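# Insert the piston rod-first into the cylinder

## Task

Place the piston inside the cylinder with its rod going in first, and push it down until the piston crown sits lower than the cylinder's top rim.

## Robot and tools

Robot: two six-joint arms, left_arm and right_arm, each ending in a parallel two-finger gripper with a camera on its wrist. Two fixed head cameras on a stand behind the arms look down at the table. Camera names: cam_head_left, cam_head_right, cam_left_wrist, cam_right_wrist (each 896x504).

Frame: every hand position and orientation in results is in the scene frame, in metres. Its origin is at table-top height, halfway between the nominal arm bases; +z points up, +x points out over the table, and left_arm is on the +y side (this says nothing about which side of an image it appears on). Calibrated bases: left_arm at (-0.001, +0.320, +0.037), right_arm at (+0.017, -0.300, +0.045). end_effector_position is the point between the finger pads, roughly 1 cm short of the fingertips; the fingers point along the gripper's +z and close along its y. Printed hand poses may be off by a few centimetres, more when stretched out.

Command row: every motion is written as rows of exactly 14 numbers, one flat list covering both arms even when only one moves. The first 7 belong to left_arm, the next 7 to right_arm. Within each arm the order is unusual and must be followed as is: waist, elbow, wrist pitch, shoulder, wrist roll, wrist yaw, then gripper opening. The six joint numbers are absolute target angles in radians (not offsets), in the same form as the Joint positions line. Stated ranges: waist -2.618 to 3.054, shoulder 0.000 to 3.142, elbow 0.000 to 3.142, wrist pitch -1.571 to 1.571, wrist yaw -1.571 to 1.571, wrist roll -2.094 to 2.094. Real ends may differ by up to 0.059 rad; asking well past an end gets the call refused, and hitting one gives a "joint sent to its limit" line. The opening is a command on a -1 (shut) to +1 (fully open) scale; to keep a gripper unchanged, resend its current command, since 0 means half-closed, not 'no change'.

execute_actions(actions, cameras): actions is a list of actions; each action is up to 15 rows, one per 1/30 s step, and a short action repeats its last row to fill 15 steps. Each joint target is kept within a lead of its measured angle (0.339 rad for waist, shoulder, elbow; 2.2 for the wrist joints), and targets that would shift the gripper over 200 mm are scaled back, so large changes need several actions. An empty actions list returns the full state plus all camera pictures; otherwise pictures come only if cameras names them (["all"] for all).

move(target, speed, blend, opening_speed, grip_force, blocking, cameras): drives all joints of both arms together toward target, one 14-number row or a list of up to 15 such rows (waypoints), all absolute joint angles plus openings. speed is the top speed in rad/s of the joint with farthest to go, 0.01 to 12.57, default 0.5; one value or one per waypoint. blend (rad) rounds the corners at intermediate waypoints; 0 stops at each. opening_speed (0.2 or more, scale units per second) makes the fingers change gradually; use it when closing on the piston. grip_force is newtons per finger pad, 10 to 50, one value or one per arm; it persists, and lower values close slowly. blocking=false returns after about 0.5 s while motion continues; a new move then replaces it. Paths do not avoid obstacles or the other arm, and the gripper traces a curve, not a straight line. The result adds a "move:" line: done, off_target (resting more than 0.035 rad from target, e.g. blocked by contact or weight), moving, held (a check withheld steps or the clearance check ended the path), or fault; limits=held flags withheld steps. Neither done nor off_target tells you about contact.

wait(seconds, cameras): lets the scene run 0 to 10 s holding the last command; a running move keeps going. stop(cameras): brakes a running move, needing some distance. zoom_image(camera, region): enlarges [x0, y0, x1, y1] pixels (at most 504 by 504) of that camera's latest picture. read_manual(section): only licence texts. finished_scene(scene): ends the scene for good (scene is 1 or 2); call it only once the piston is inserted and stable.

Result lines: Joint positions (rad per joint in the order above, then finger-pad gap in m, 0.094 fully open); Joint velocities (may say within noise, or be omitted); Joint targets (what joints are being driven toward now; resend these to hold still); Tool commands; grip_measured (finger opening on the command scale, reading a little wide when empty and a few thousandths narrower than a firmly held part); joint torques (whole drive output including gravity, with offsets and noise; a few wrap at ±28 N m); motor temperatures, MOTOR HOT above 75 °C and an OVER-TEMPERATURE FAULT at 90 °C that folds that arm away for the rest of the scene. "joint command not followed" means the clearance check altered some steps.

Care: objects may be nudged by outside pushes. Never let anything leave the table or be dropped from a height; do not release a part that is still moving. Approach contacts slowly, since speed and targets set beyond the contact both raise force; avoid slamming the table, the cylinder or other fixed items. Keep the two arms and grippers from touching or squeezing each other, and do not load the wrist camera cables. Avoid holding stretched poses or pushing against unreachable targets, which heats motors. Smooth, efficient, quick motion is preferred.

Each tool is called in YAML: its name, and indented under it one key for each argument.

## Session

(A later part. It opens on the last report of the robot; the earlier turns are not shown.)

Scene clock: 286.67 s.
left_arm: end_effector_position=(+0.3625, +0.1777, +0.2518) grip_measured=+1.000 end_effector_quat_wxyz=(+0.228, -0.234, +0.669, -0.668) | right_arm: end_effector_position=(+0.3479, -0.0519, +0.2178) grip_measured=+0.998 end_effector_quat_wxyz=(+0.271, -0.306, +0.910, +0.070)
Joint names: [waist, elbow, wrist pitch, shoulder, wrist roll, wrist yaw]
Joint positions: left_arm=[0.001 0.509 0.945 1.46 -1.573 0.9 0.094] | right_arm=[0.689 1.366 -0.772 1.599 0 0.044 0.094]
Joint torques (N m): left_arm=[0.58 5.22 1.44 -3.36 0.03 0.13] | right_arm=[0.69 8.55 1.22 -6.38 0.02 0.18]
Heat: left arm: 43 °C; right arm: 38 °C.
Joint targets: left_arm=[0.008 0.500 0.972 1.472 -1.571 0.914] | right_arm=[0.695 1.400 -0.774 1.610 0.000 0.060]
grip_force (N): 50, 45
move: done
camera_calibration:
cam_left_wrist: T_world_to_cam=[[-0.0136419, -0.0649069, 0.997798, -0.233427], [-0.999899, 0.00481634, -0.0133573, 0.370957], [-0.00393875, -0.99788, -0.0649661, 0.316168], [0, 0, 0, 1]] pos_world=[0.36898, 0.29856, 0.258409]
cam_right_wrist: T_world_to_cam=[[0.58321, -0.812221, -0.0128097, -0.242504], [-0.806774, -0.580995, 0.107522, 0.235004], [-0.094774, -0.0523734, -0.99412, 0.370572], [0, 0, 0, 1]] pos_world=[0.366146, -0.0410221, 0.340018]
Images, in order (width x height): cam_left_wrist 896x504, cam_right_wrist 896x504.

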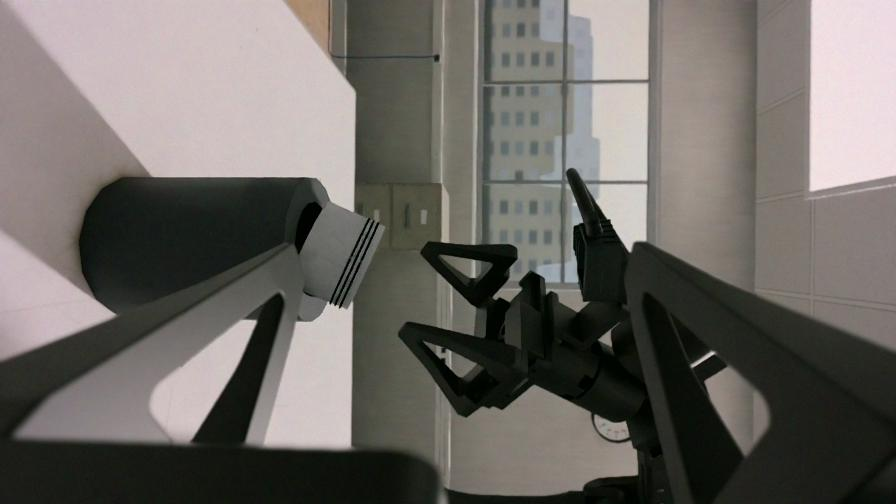

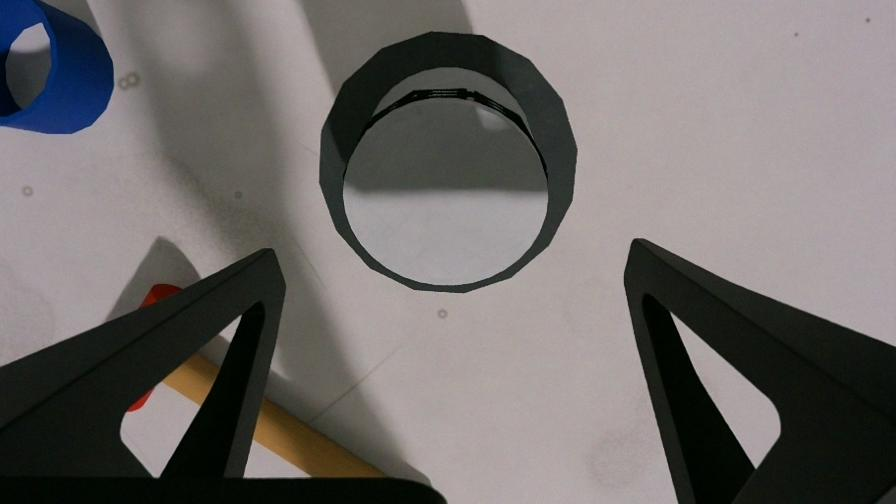

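move:
  target: [0.008, 0.5, 0.972, 1.472, -1.571, 0.9136, 1.0, 0.70, 1.3136, -0.58, 1.757, 0.0, 0.06, 1.0]
  speed: 0.2
  cameras: ["cam_left_wrist", "cam_right_wrist"]

zoom_image:
  camera: "cam_left_wrist"
  region: [270, 160, 430, 340]

Scene clock: 290.20 s.
left_arm: end_effector_position=(+0.3625, +0.1777, +0.2518) grip_measured=+1.000 end_effector_quat_wxyz=(+0.228, -0.234, +0.669, -0.668) | right_arm: end_effector_position=(+0.3718, -0.0308, +0.1634) grip_measured=+0.998 end_effector_quat_wxyz=(+0.264, -0.309, +0.911, +0.068)
Joint names: [waist, elbow, wrist pitch, shoulder, wrist roll, wrist yaw]
Joint positions: left_arm=[0.001 0.509 0.945 1.46 -1.573 0.9 0.094] | right_arm=[0.693 1.324 -0.596 1.749 0 0.044 0.094]
Joint torques (N m): left_arm=[0.58 5.2 1.45 -3.34 0.03 0.13] | right_arm=[0.61 5.09 1.35 -7.84 0.01 0.18]
Heat: left arm: 43 °C; right arm: 37 °C.
Joint targets: left_arm=[0.008 0.500 0.972 1.472 -1.571 0.914] | right_arm=[0.700 1.314 -0.580 1.757 0.000 0.060]
grip_force (N): 50, 45
move: done
camera_calibration:
cam_left_wrist: T_world_to_cam=[[-0.0136419, -0.0649069, 0.997798, -0.233427], [-0.999899, 0.00481634, -0.0133573, 0.370957], [-0.00393875, -0.99788, -0.0649661, 0.316168], [0, 0, 0, 1]] pos_world=[0.36898, 0.29856, 0.258409]
cam_right_wrist: T_world_to_cam=[[0.586659, -0.809748, -0.0118554, -0.241417], [-0.80275, -0.583397, 0.123451, 0.268167], [-0.10688, -0.0629064, -0.99228, 0.323672], [0, 0, 0, 1]] pos_world=[0.391495, -0.018678, 0.285206]
Images, in order (width x height): cam_left_wrist 896x504, cam_right_wrist 896x504.

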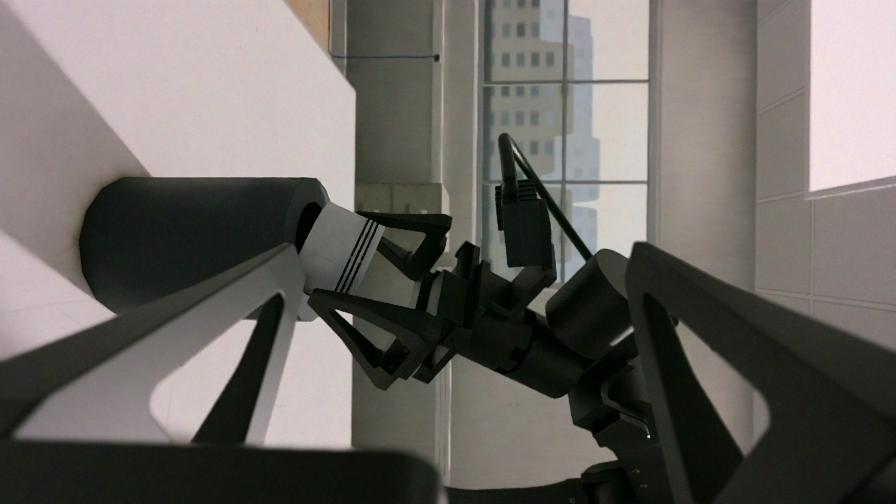

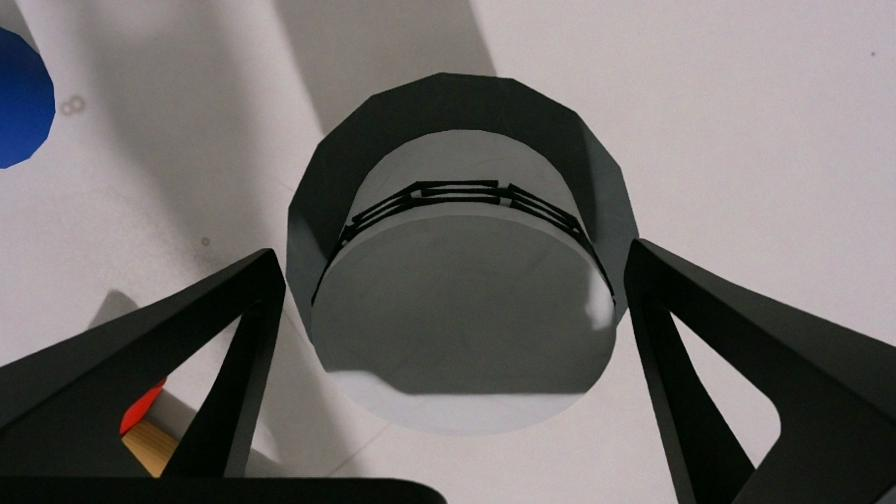

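Scaled by 2.800 from the camera's 896x504 image, which has a finer 1280x720 frame.

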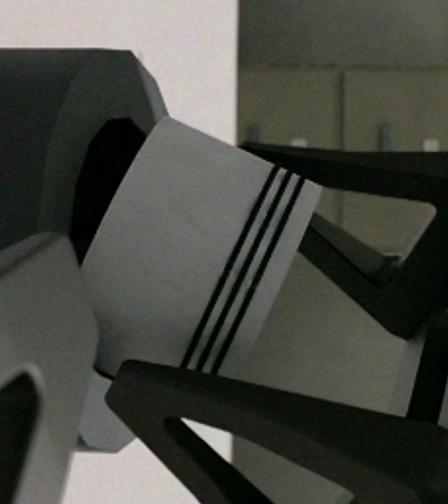

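move:
  target: [0.008, 0.5, 0.972, 1.472, -1.571, 0.9136, 1.0, 0.70, 1.3136, -0.58, 1.757, 0.0, 0.06, 0.3]
  speed: 0.2
  grip_force: [50, 20]
  cameras: ["cam_left_wrist", "cam_right_wrist"]

zoom_image:
  camera: "cam_left_wrist"
  region: [270, 160, 430, 340]

Scene clock: 293.77 s.
left_arm: end_effector_position=(+0.3625, +0.1777, +0.2518) grip_measured=+1.000 end_effector_quat_wxyz=(+0.228, -0.234, +0.669, -0.668) | right_arm: end_effector_position=(+0.3731, -0.0324, +0.1635) grip_measured=+0.478 end_effector_quat_wxyz=(+0.265, -0.307, +0.912, +0.063)
Joint names: [waist, elbow, wrist pitch, shoulder, wrist roll, wrist yaw]
Joint positions: left_arm=[0.001 0.509 0.945 1.46 -1.573 0.9 0.094] | right_arm=[0.693 1.324 -0.595 1.749 0 0.056 0.069]
Joint torques (N m): left_arm=[0.58 5.2 1.45 -3.36 0.03 0.13] | right_arm=[0.77 5.12 1.38 -7.97 0 0.1]
Heat: left arm: 43 °C; right arm: 37 °C.
Joint targets: left_arm=[0.008 0.500 0.972 1.472 -1.571 0.914] | right_arm=[0.700 1.314 -0.580 1.757 0.000 0.060]
grip_force (N): 50, 20
move: done
camera_calibration:
cam_left_wrist: T_world_to_cam=[[-0.0136419, -0.0649069, 0.997798, -0.233427], [-0.999899, 0.00481634, -0.0133573, 0.370957], [-0.00393875, -0.99788, -0.0649661, 0.316168], [0, 0, 0, 1]] pos_world=[0.36898, 0.29856, 0.258409]
cam_right_wrist: T_world_to_cam=[[0.581788, -0.813338, -0.00210967, -0.243326], [-0.807049, -0.577607, 0.122643, 0.270172], [-0.100969, -0.0696497, -0.992449, 0.321498], [0, 0, 0, 1]] pos_world=[0.392067, -0.0194614, 0.285422]
Images, in order (width x height): cam_left_wrist 896x504, cam_right_wrist 896x504.

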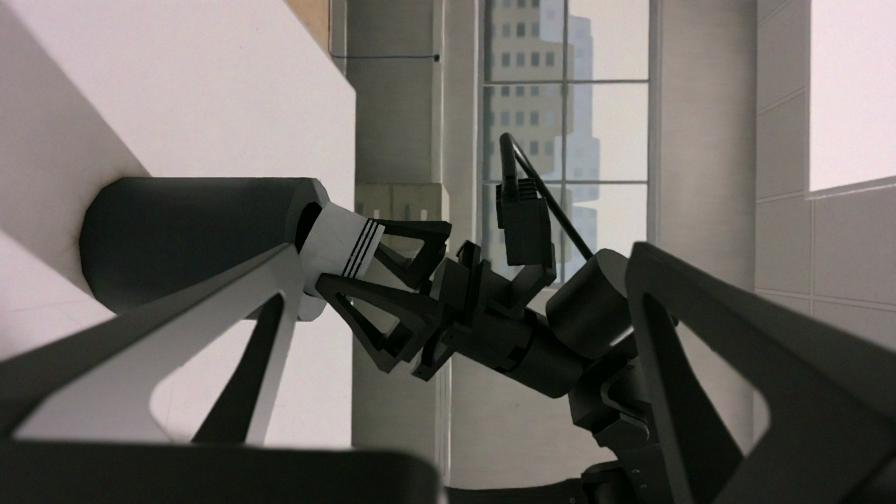

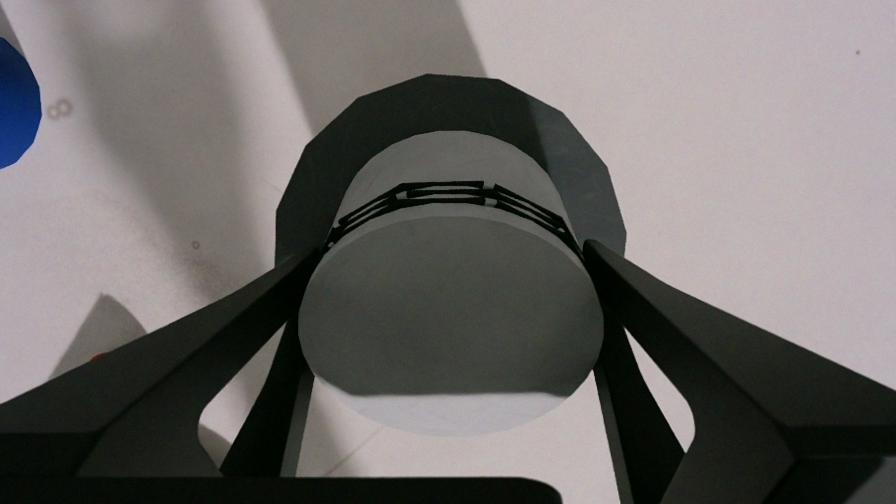

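Scaled by 2.800 from the camera's 896x504 image, which has a finer 1280x720 frame.

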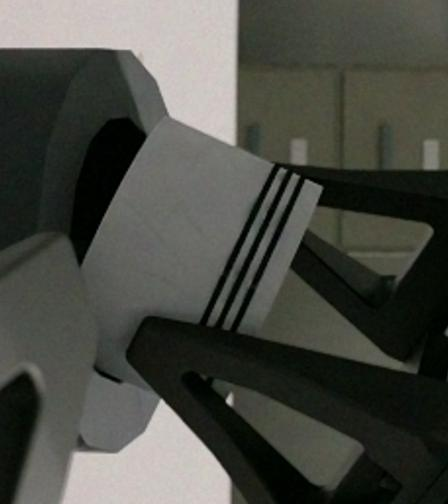

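move:
  target: [0.008, 0.5, 0.972, 1.472, -1.571, 0.9136, 1.0, 0.70, 1.3136, -0.58, 1.757, 0.0, 0.06, 0.25]
  speed: 0.2
  grip_force: [50, 45]

move:
  target:
    - [0.008, 0.5, 0.972, 1.472, -1.571, 0.9136, 1.0, 0.68, 1.617, -0.85, 1.866, 0.0, 0.03, 0.25]
    - [0.008, 0.5, 0.972, 1.472, -1.571, 0.9136, 1.0, 0.6625, 1.86, -1.113, 2.01, 0.0, -0.008, 0.25]
  speed: 0.25
  blend: [0.05, 0]
  cameras: ["cam_left_wrist", "cam_right_wrist"]

zoom_image:
  camera: "cam_left_wrist"
  region: [270, 160, 430, 340]

Scene clock: 302.83 s.
left_arm: end_effector_position=(+0.3625, +0.1777, +0.2518) grip_measured=+1.000 end_effector_quat_wxyz=(+0.228, -0.234, +0.669, -0.668) | right_arm: end_effector_position=(+0.3731, -0.0324, +0.1635) grip_measured=+0.461 end_effector_quat_wxyz=(+0.265, -0.307, +0.912, +0.063)
Joint names: [waist, elbow, wrist pitch, shoulder, wrist roll, wrist yaw]
Joint positions: left_arm=[0.001 0.509 0.945 1.46 -1.573 0.9 0.094] | right_arm=[0.693 1.324 -0.595 1.749 0 0.056 0.069]
Joint torques (N m): left_arm=[0.58 5.2 1.44 -3.36 0.03 0.13] | right_arm=[0.66 5.05 1.37 -7.98 0.01 0.05]
Heat: left arm: 43 °C; right arm: 37 °C.
Joint targets: left_arm=[0.008 0.500 0.972 1.472 -1.571 0.914] | right_arm=[0.700 1.314 -0.580 1.757 0.000 0.060]
grip_force (N): 50, 45
move: done

Scene clock: 305.53 s.
left_arm: end_effector_position=(+0.3625, +0.1777, +0.2518) grip_measured=+1.000 end_effector_quat_wxyz=(+0.228, -0.234, +0.669, -0.668) | right_arm: end_effector_position=(+0.3756, -0.0322, +0.1703) grip_measured=+0.461 end_effector_quat_wxyz=(+0.121, -0.312, +0.941, +0.039)
Joint names: [waist, elbow, wrist pitch, shoulder, wrist roll, wrist yaw]
Joint positions: left_arm=[0.001 0.509 0.945 1.46 -1.573 0.9 0.094] | right_arm=[0.668 1.812 -1.116 2.011 0 0.002 0.069]
Joint torques (N m): left_arm=[0.57 5.2 1.44 -3.34 0.03 0.13] | right_arm=[-0.61 9.33 0.72 -10.58 0.02 -0.1]
Heat: left arm: 43 °C; right arm: 36 °C.
Joint targets: left_arm=[0.008 0.500 0.972 1.472 -1.571 0.914] | right_arm=[0.663 1.860 -1.113 2.010 0.000 -0.008]
grip_force (N): 50, 45
move: off_target (right_arm); right_arm: the elbow is farthest, 0.048 rad from its target
camera_calibration:
cam_left_wrist: T_world_to_cam=[[-0.0136419, -0.0649069, 0.997798, -0.233427], [-0.999899, 0.00481634, -0.0133573, 0.370957], [-0.00393875, -0.99788, -0.0649661, 0.316168], [0, 0, 0, 1]] pos_world=[0.36898, 0.29856, 0.258409]
cam_right_wrist: T_world_to_cam=[[0.573291, -0.818299, -0.0415287, -0.234814], [-0.738574, -0.538052, 0.406212, 0.198777], [-0.354748, -0.202206, -0.912835, 0.406022], [0, 0, 0, 1]] pos_world=[0.425464, -0.0030957, 0.280133]
Images, in order (width x height): cam_left_wrist 896x504, cam_right_wrist 896x504.

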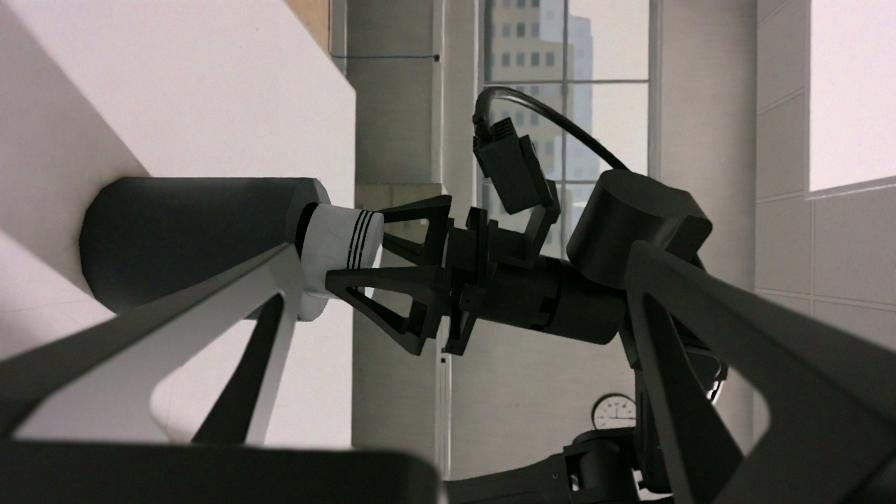

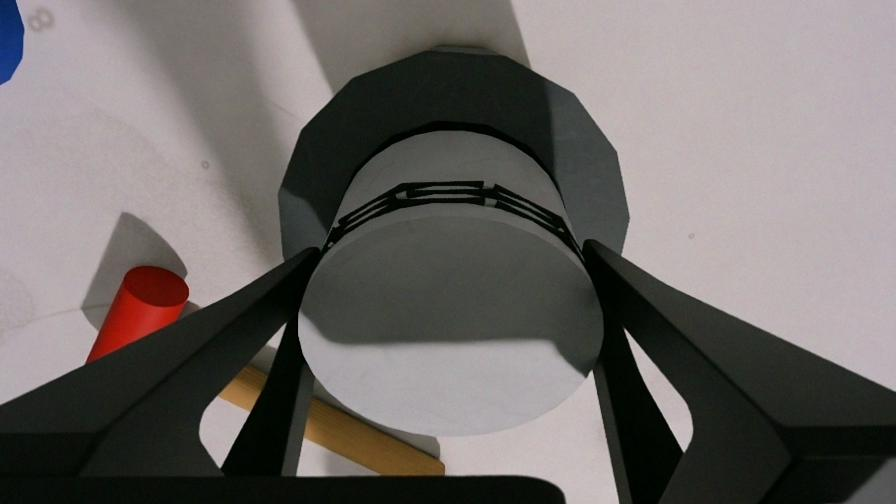

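Scaled by 2.800 from the camera's 896x504 image, which has a finer 1280x720 frame.

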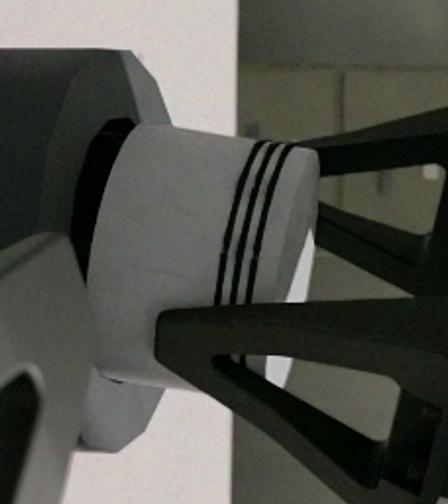

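zoom_image:
  camera: "cam_right_wrist"
  region: [270, 30, 640, 260]

zoom_image:
  camera: "cam_left_wrist"
  region: [285, 185, 395, 305]

Scaled by 1.362 from the camera's 896x504 image, which has a finer 1280x720 frame.

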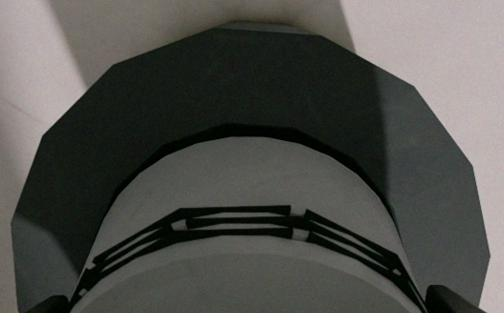

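Scaled by 4.200 from the camera's 896x504 image, which has a finer 1280x720 frame.

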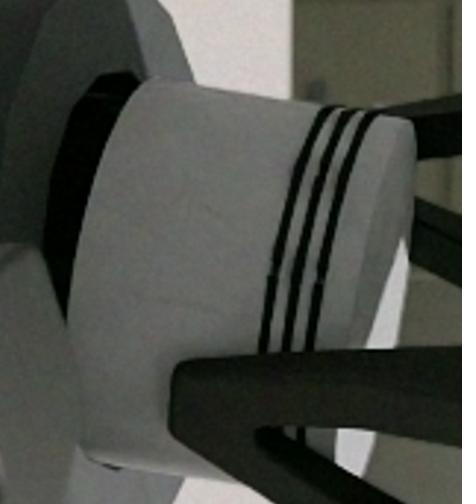

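move:
  target: [0.008, 0.5, 0.972, 1.472, -1.571, 0.9136, 1.0, 0.6625, 2.0455, -1.275, 2.139, 0.0, -0.008, 0.25]
  speed: 0.08
  cameras: ["cam_left_wrist", "cam_right_wrist"]

zoom_image:
  camera: "cam_left_wrist"
  region: [285, 185, 395, 305]

zoom_image:
  camera: "cam_right_wrist"
  region: [270, 30, 640, 260]

Scene clock: 313.63 s.
left_arm: end_effector_position=(+0.3625, +0.1777, +0.2518) grip_measured=+1.000 end_effector_quat_wxyz=(+0.228, -0.234, +0.669, -0.668) | right_arm: end_effector_position=(+0.3776, -0.0306, +0.1669) grip_measured=+0.461 end_effector_quat_wxyz=(+0.075, -0.314, +0.946, +0.024)
Joint names: [waist, elbow, wrist pitch, shoulder, wrist roll, wrist yaw]
Joint positions: left_arm=[0.001 0.509 0.945 1.46 -1.573 0.9 0.094] | right_arm=[0.668 2.001 -1.283 2.133 0 0.001 0.069]
Joint torques (N m): left_arm=[0.58 5.19 1.44 -3.36 0.03 0.13] | right_arm=[-0.57 8.76 0.58 -10.89 0.02 -0.11]
Heat: left arm: 43 °C; right arm: 36 °C.
Joint targets: left_arm=[0.008 0.500 0.972 1.472 -1.571 0.914] | right_arm=[0.663 2.046 -1.275 2.139 0.000 -0.008]
grip_force (N): 50, 45
move: off_target (right_arm); right_arm: the elbow is farthest, 0.044 rad from its target
camera_calibration:
cam_left_wrist: T_world_to_cam=[[-0.0136419, -0.0649069, 0.997798, -0.233427], [-0.999899, 0.00481634, -0.0133573, 0.370957], [-0.00393875, -0.99788, -0.0649661, 0.316168], [0, 0, 0, 1]] pos_world=[0.36898, 0.29856, 0.258409]
cam_right_wrist: T_world_to_cam=[[0.570189, -0.820593, -0.0388872, -0.234107], [-0.702526, -0.511593, 0.494702, 0.1749], [-0.425843, -0.254754, -0.868192, 0.421632], [0, 0, 0, 1]] pos_world=[0.435906, 0.00478341, 0.270431]
Images, in order (width x height): cam_left_wrist 896x504, cam_right_wrist 896x504.

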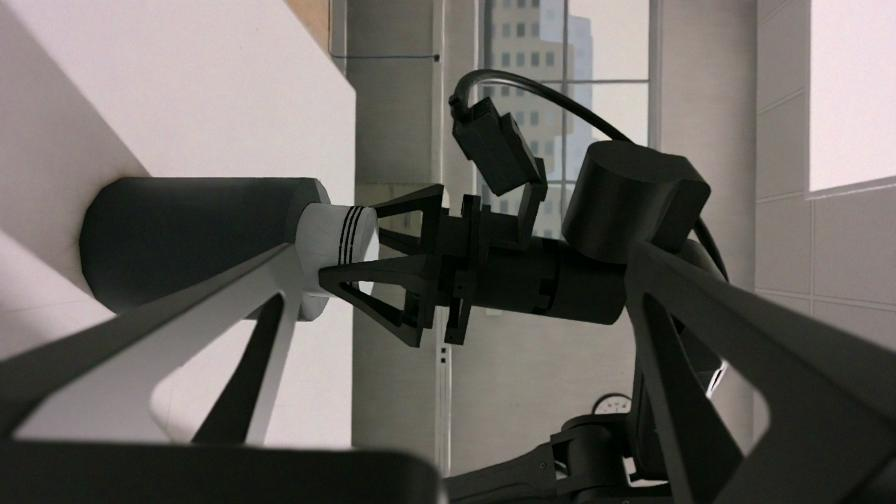

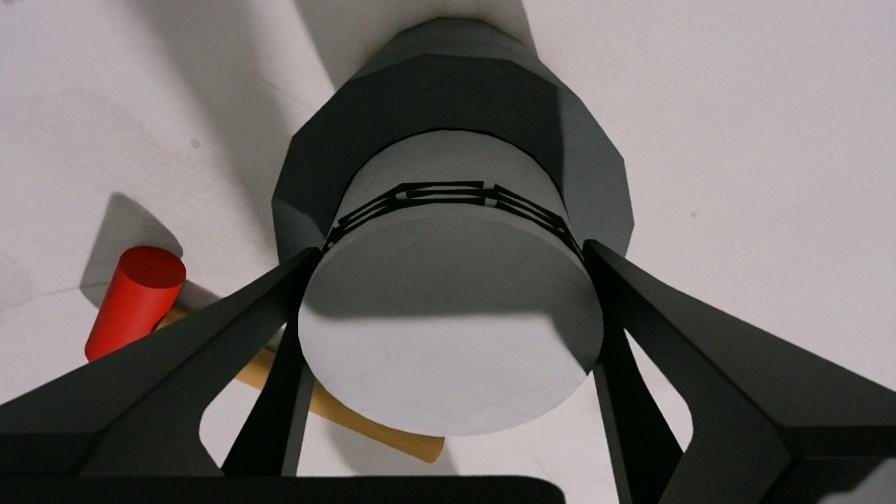

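Scaled by 4.200 from the camera's 896x504 image, which has a finer 1280x720 frame.

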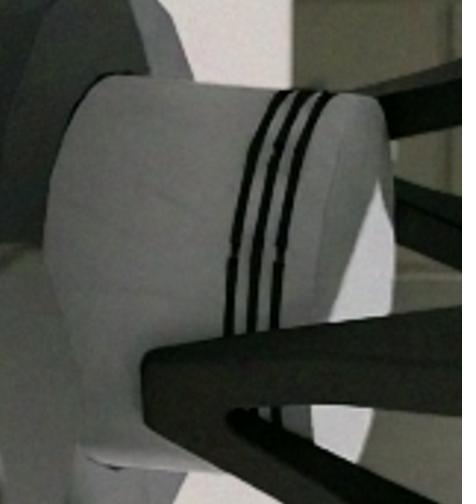

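Scaled by 1.362 from the camera's 896x504 image, which has a finer 1280x720 frame.

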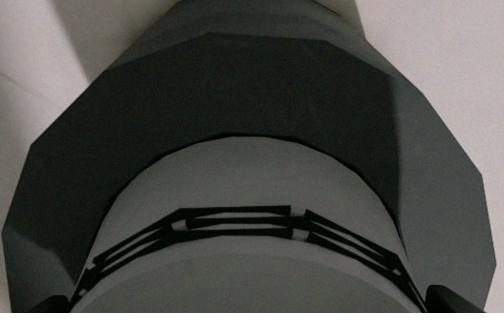

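move:
  target: [0.008, 0.5, 0.972, 1.472, -1.571, 0.9136, 1.0, 0.6625, 2.211, -1.41, 2.25, 0.0, -0.008, 0.25]
  speed: 0.08
  cameras: ["cam_left_wrist", "cam_right_wrist"]

zoom_image:
  camera: "cam_left_wrist"
  region: [285, 185, 395, 305]

zoom_image:
  camera: "cam_right_wrist"
  region: [270, 30, 640, 260]

Scene clock: 317.97 s.
left_arm: end_effector_position=(+0.3625, +0.1777, +0.2518) grip_measured=+1.000 end_effector_quat_wxyz=(+0.228, -0.234, +0.669, -0.668) | right_arm: end_effector_position=(+0.3793, -0.0293, +0.1585) grip_measured=+0.461 end_effector_quat_wxyz=(+0.034, -0.315, +0.948, +0.011)
Joint names: [waist, elbow, wrist pitch, shoulder, wrist roll, wrist yaw]
Joint positions: left_arm=[0.001 0.509 0.945 1.46 -1.573 0.9 0.094] | right_arm=[0.668 2.164 -1.414 2.248 0 0.001 0.069]
Joint torques (N m): left_arm=[0.59 5.2 1.45 -3.36 0.03 0.13] | right_arm=[-0.57 8.9 0.37 -11.99 -0.01 -0.09]
Heat: left arm: 43 °C; right arm: 35 °C.
Joint targets: left_arm=[0.008 0.500 0.972 1.472 -1.571 0.914] | right_arm=[0.663 2.211 -1.410 2.250 0.000 -0.008]
grip_force (N): 50, 45
move: off_target (right_arm); right_arm: the elbow is farthest, 0.047 rad from its target
camera_calibration:
cam_left_wrist: T_world_to_cam=[[-0.0136419, -0.0649069, 0.997798, -0.233427], [-0.999899, 0.00481634, -0.0133573, 0.370957], [-0.00393875, -0.99788, -0.0649661, 0.316168], [0, 0, 0, 1]] pos_world=[0.36898, 0.29856, 0.258409]
cam_right_wrist: T_world_to_cam=[[0.567597, -0.822523, -0.0359009, -0.233956], [-0.666506, -0.484659, 0.566459, 0.156676], [-0.483326, -0.297592, -0.823307, 0.428863], [0, 0, 0, 1]] pos_world=[0.444499, 0.0111269, 0.255936]
Images, in order (width x height): cam_left_wrist 896x504, cam_right_wrist 896x504.

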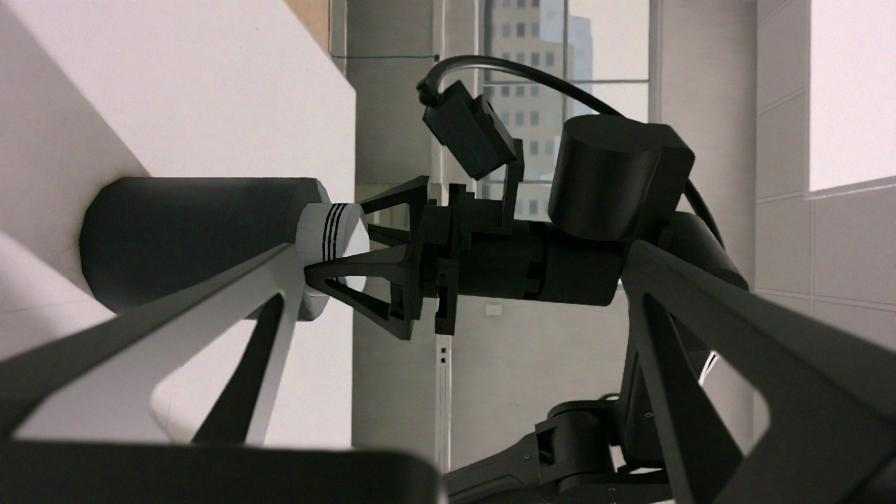

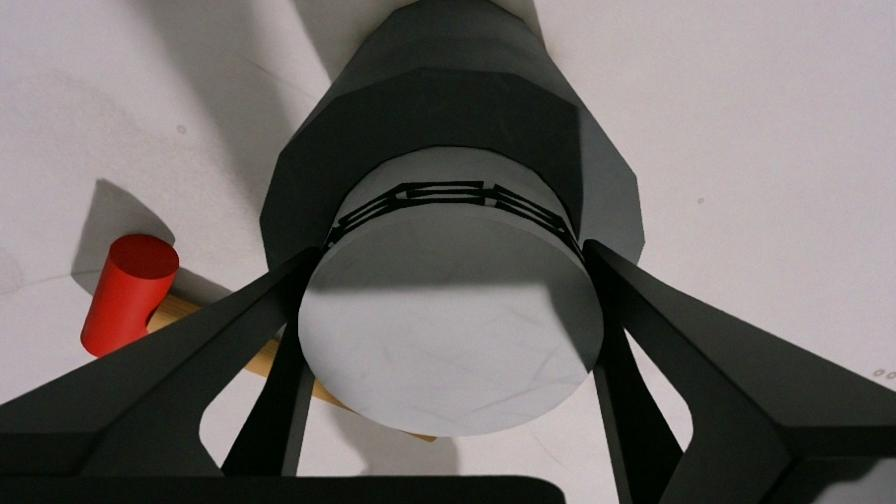

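Scaled by 4.200 from the camera's 896x504 image, which has a finer 1280x720 frame.

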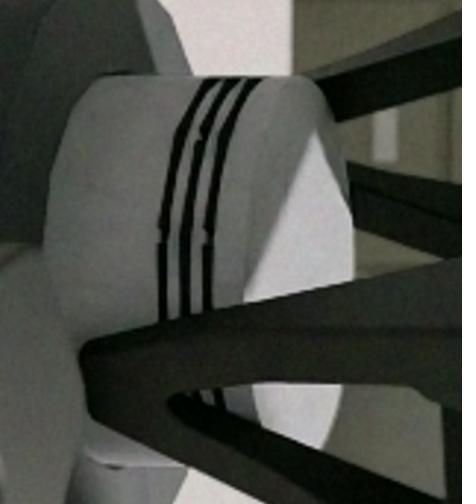

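Scaled by 1.362 from the camera's 896x504 image, which has a finer 1280x720 frame.

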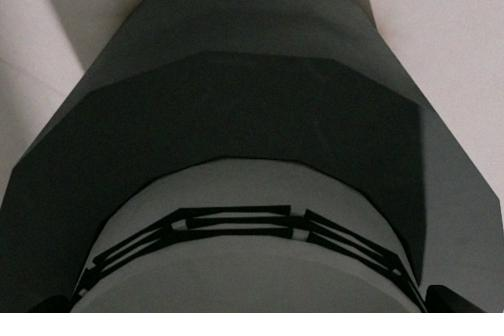

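move:
  target: [0.008, 0.5, 0.972, 1.472, -1.571, 0.9136, 1.0, 0.6625, 2.211, -1.39, 2.265, 0.0, -0.008, 0.25]
  speed: 0.05
  cameras: ["cam_left_wrist", "cam_right_wrist"]

zoom_image:
  camera: "cam_left_wrist"
  region: [285, 185, 395, 305]

Scene clock: 321.90 s.
left_arm: end_effector_position=(+0.3625, +0.1777, +0.2518) grip_measured=+1.000 end_effector_quat_wxyz=(+0.228, -0.234, +0.669, -0.668) | right_arm: end_effector_position=(+0.3798, -0.0294, +0.1535) grip_measured=+0.461 end_effector_quat_wxyz=(+0.030, -0.314, +0.949, +0.009)
Joint names: [waist, elbow, wrist pitch, shoulder, wrist roll, wrist yaw]
Joint positions: left_arm=[0.001 0.509 0.945 1.46 -1.573 0.9 0.094] | right_arm=[0.668 2.165 -1.413 2.26 0 0.001 0.069]
Joint torques (N m): left_arm=[0.58 5.22 1.45 -3.34 0.03 0.13] | right_arm=[-0.39 8.72 0.56 -11.69 0.02 -0.11]
Heat: left arm: 43 °C; right arm: 35 °C.
Joint targets: left_arm=[0.008 0.500 0.972 1.472 -1.571 0.914] | right_arm=[0.662 2.211 -1.390 2.265 0.000 -0.008]
grip_force (N): 50, 45
move: off_target (right_arm); right_arm: the elbow is farthest, 0.046 rad from its target
camera_calibration:
cam_left_wrist: T_world_to_cam=[[-0.0136419, -0.0649069, 0.997798, -0.233427], [-0.999899, 0.00481634, -0.0133573, 0.370957], [-0.00393875, -0.99788, -0.0649661, 0.316168], [0, 0, 0, 1]] pos_world=[0.36898, 0.29856, 0.258409]
cam_right_wrist: T_world_to_cam=[[0.566677, -0.823175, -0.0355016, -0.234174], [-0.662184, -0.480643, 0.574886, 0.157026], [-0.490295, -0.302266, -0.817463, 0.426559], [0, 0, 0, 1]] pos_world=[0.445821, 0.0116413, 0.250111]
Images, in order (width x height): cam_left_wrist 896x504, cam_right_wrist 896x504.

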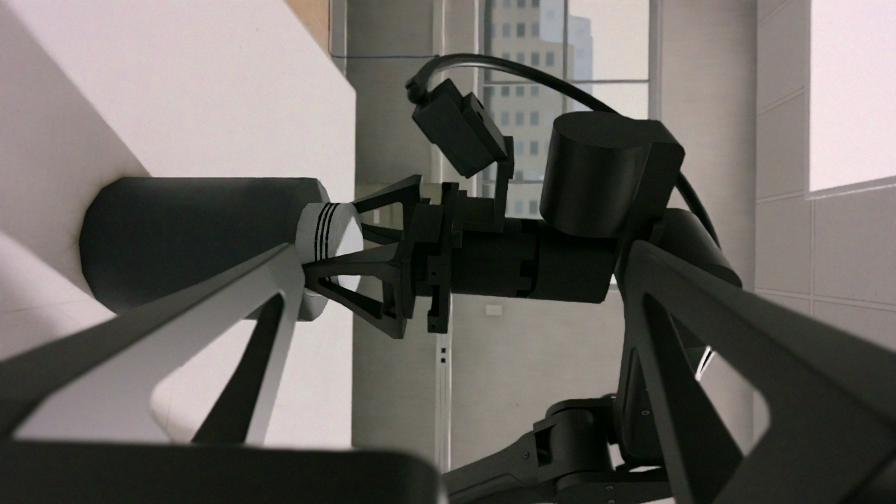

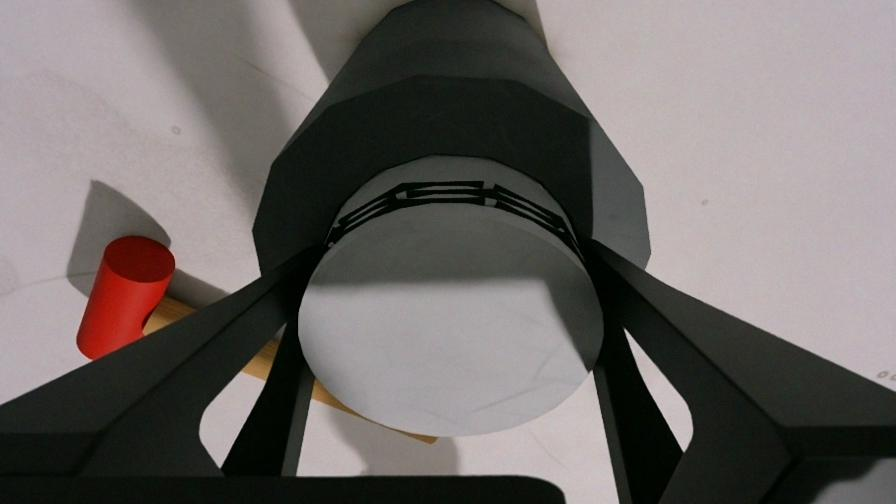

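Scaled by 4.200 from the camera's 896x504 image, which has a finer 1280x720 frame.

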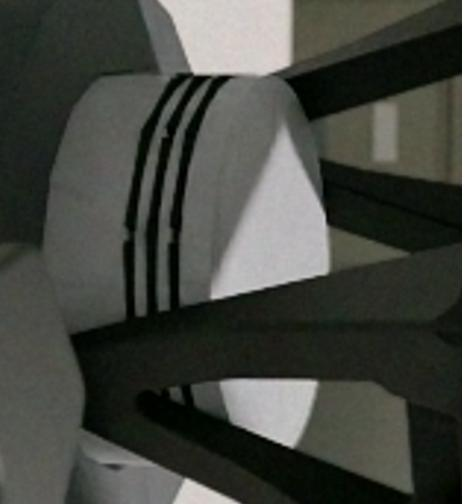

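execute_actions:
  actions:
    - [[0.008, 0.5, 0.972, 1.472, -1.571, 0.9136, 1.0, 0.6625, 2.211, -1.39, 2.265, 0.0, -0.008, 0.485]]
    - [[0.008, 0.5, 0.972, 1.472, -1.571, 0.9136, 1.0, 0.6625, 2.211, -1.39, 2.265, 0.0, -0.008, 0.490]]
    - [[0.008, 0.5, 0.972, 1.472, -1.571, 0.9136, 1.0, 0.6625, 2.211, -1.39, 2.265, 0.0, -0.008, 0.494]]
  cameras: ["cam_left_wrist"]

zoom_image:
  camera: "cam_left_wrist"
  region: [285, 185, 395, 305]

Scene clock: 326.70 s.
left_arm: end_effector_position=(+0.3625, +0.1777, +0.2518) grip_measured=+1.000 end_effector_quat_wxyz=(+0.228, -0.234, +0.669, -0.668) | right_arm: end_effector_position=(+0.3816, -0.0279, +0.1558) grip_measured=+0.493 end_effector_quat_wxyz=(+0.034, -0.315, +0.949, +0.011)
Joint names: [waist, elbow, wrist pitch, shoulder, wrist roll, wrist yaw]
Joint positions: left_arm=[0.001 0.509 0.945 1.46 -1.573 0.9 0.094] | right_arm=[0.668 2.174 -1.412 2.26 -0.001 0.001 0.07]
Joint torques (N m): left_arm=[0.58 5.2 1.44 -3.36 0.03 0.13] | right_arm=[-0.46 8.1 0.59 -11.74 0.02 -0.07]
Heat: left arm: 43 °C; right arm: 35 °C.
Joint targets: left_arm=[0.008 0.500 0.972 1.472 -1.571 0.914] | right_arm=[0.662 2.211 -1.390 2.265 0.000 -0.008]
grip_force (N): 50, 45
camera_calibration:
cam_left_wrist: T_world_to_cam=[[-0.0136419, -0.0649069, 0.997798, -0.233427], [-0.999899, 0.00481634, -0.0133573, 0.370957], [-0.00393875, -0.99788, -0.0649661, 0.316168], [0, 0, 0, 1]] pos_world=[0.36898, 0.29856, 0.258409]
Images, in order (width x height): cam_left_wrist 896x504.

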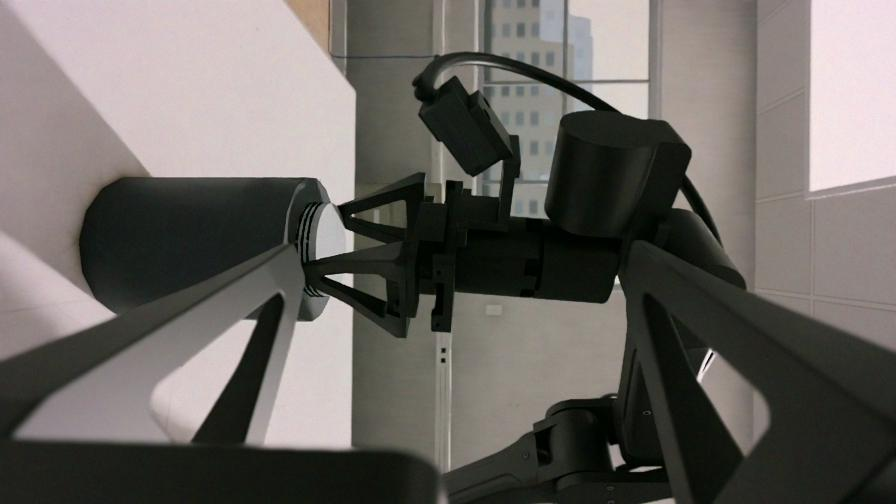

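Scaled by 4.200 from the camera's 896x504 image, which has a finer 1280x720 frame.

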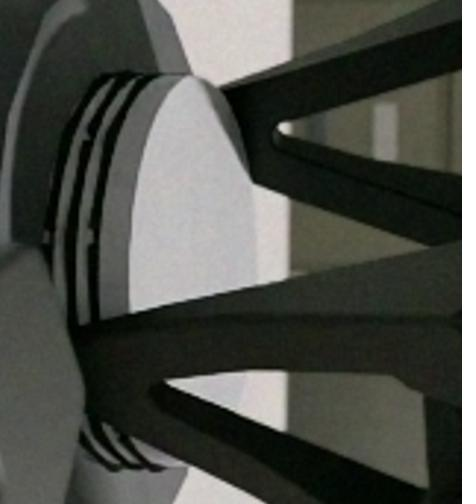

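move:
  target: [0.008, 0.5, 0.972, 1.472, -1.571, 0.9136, 1.0, 0.6625, 2.211, -1.39, 2.265, 0.0, -0.008, 0.62]
  speed: 0.05
  opening_speed: 0.2
  cameras: ["cam_left_wrist", "cam_right_wrist"]

zoom_image:
  camera: "cam_left_wrist"
  region: [285, 185, 395, 305]

zoom_image:
  camera: "cam_right_wrist"
  region: [240, 60, 660, 470]

Scene clock: 328.33 s.
left_arm: end_effector_position=(+0.3625, +0.1777, +0.2518) grip_measured=+1.000 end_effector_quat_wxyz=(+0.228, -0.234, +0.669, -0.668) | right_arm: end_effector_position=(+0.3843, -0.0258, +0.1576) grip_measured=+0.618 end_effector_quat_wxyz=(+0.041, -0.315, +0.948, +0.013)
Joint names: [waist, elbow, wrist pitch, shoulder, wrist roll, wrist yaw]
Joint positions: left_arm=[0.001 0.509 0.945 1.46 -1.573 0.9 0.094] | right_arm=[0.668 2.18 -1.403 2.26 -0.001 0.001 0.076]
Joint torques (N m): left_arm=[0.59 5.2 1.45 -3.36 0.03 0.13] | right_arm=[-0.51 7.68 0.49 -11.75 0.03 -0.1]
Heat: left arm: 43 °C; right arm: 34 °C.
Joint targets: left_arm=[0.008 0.500 0.972 1.472 -1.571 0.914] | right_arm=[0.662 2.211 -1.390 2.265 0.000 -0.008]
grip_force (N): 50, 45
move: done
camera_calibration:
cam_left_wrist: T_world_to_cam=[[-0.0136419, -0.0649069, 0.997798, -0.233427], [-0.999899, 0.00481634, -0.0133573, 0.370957], [-0.00393875, -0.99788, -0.0649661, 0.316168], [0, 0, 0, 1]] pos_world=[0.36898, 0.29856, 0.258409]
cam_right_wrist: T_world_to_cam=[[0.567762, -0.822355, -0.0371221, -0.23379], [-0.673116, -0.48974, 0.554139, 0.166558], [-0.473879, -0.289631, -0.831596, 0.42947], [0, 0, 0, 1]] pos_world=[0.448367, 0.0136999, 0.256171]
Images, in order (width x height): cam_left_wrist 896x504, cam_right_wrist 896x504.

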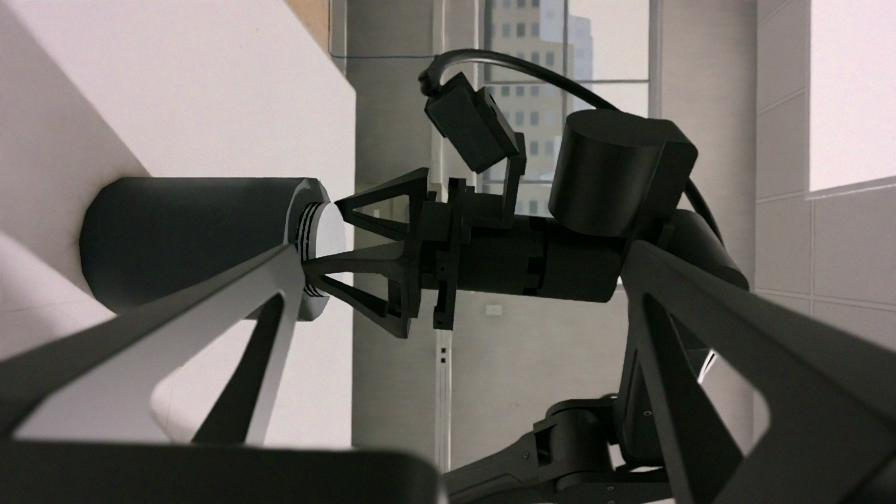

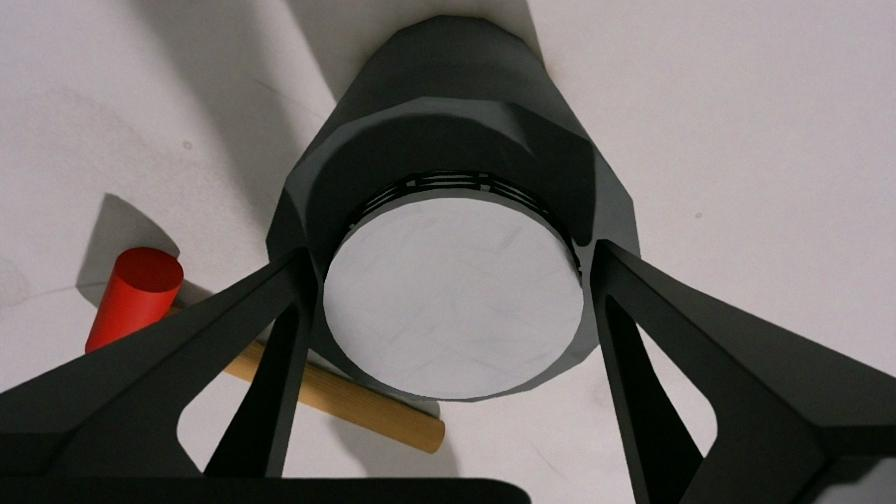

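Scaled by 4.200 from the camera's 896x504 image, which has a finer 1280x720 frame.

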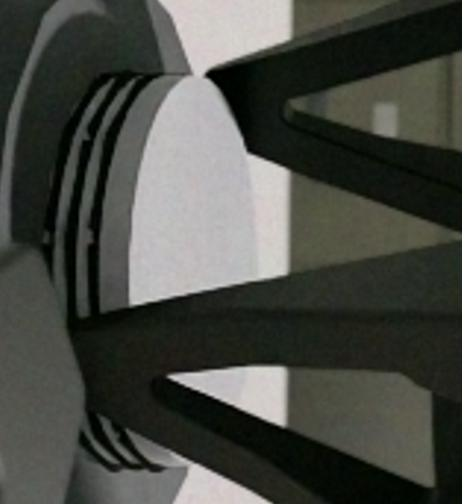

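Scaled by 1.200 from the camera's 896x504 image, which has a finer 1280x720 frame.

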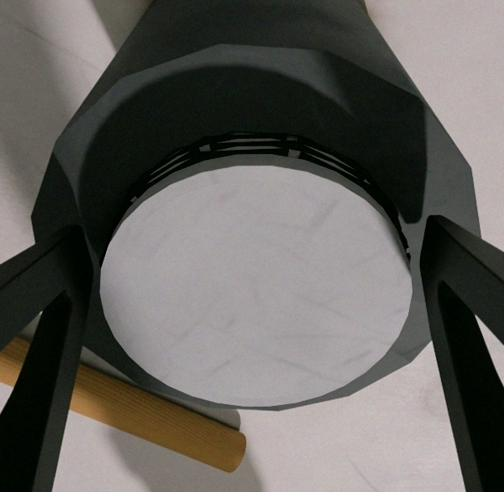

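zoom_image:
  camera: "cam_right_wrist"
  region: [260, 90, 400, 230]

zoom_image:
  camera: "cam_right_wrist"
  region: [460, 90, 660, 290]

zoom_image:
  camera: "cam_left_wrist"
  region: [280, 170, 340, 240]

Scaled by 3.600 from the camera's 896x504 image, which has a finer 1280x720 frame.

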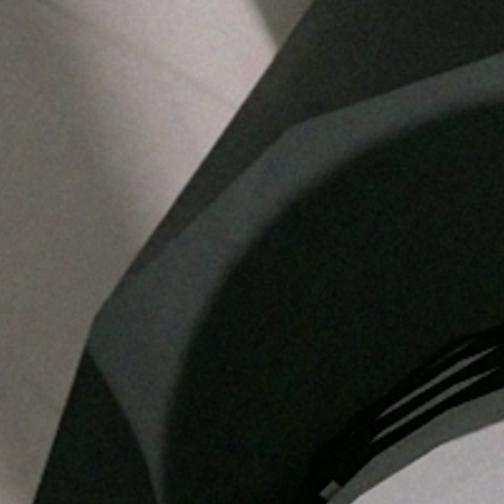

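Scaled by 2.520 from the camera's 896x504 image, which has a finer 1280x720 frame.

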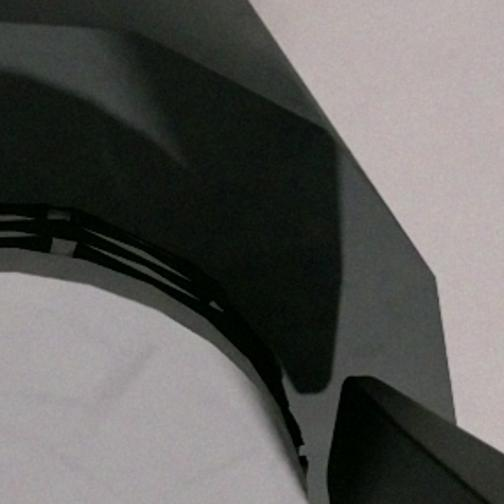

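Scaled by 7.200 from the camera's 896x504 image, which has a finer 1280x720 frame.

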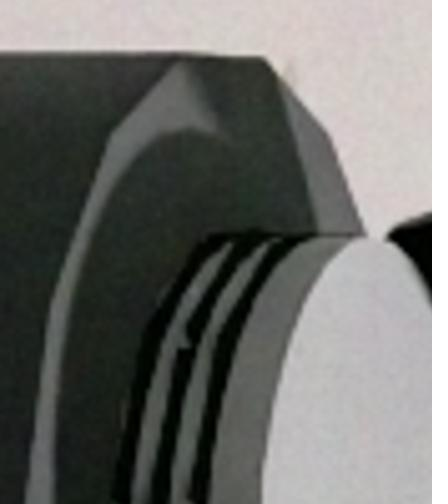

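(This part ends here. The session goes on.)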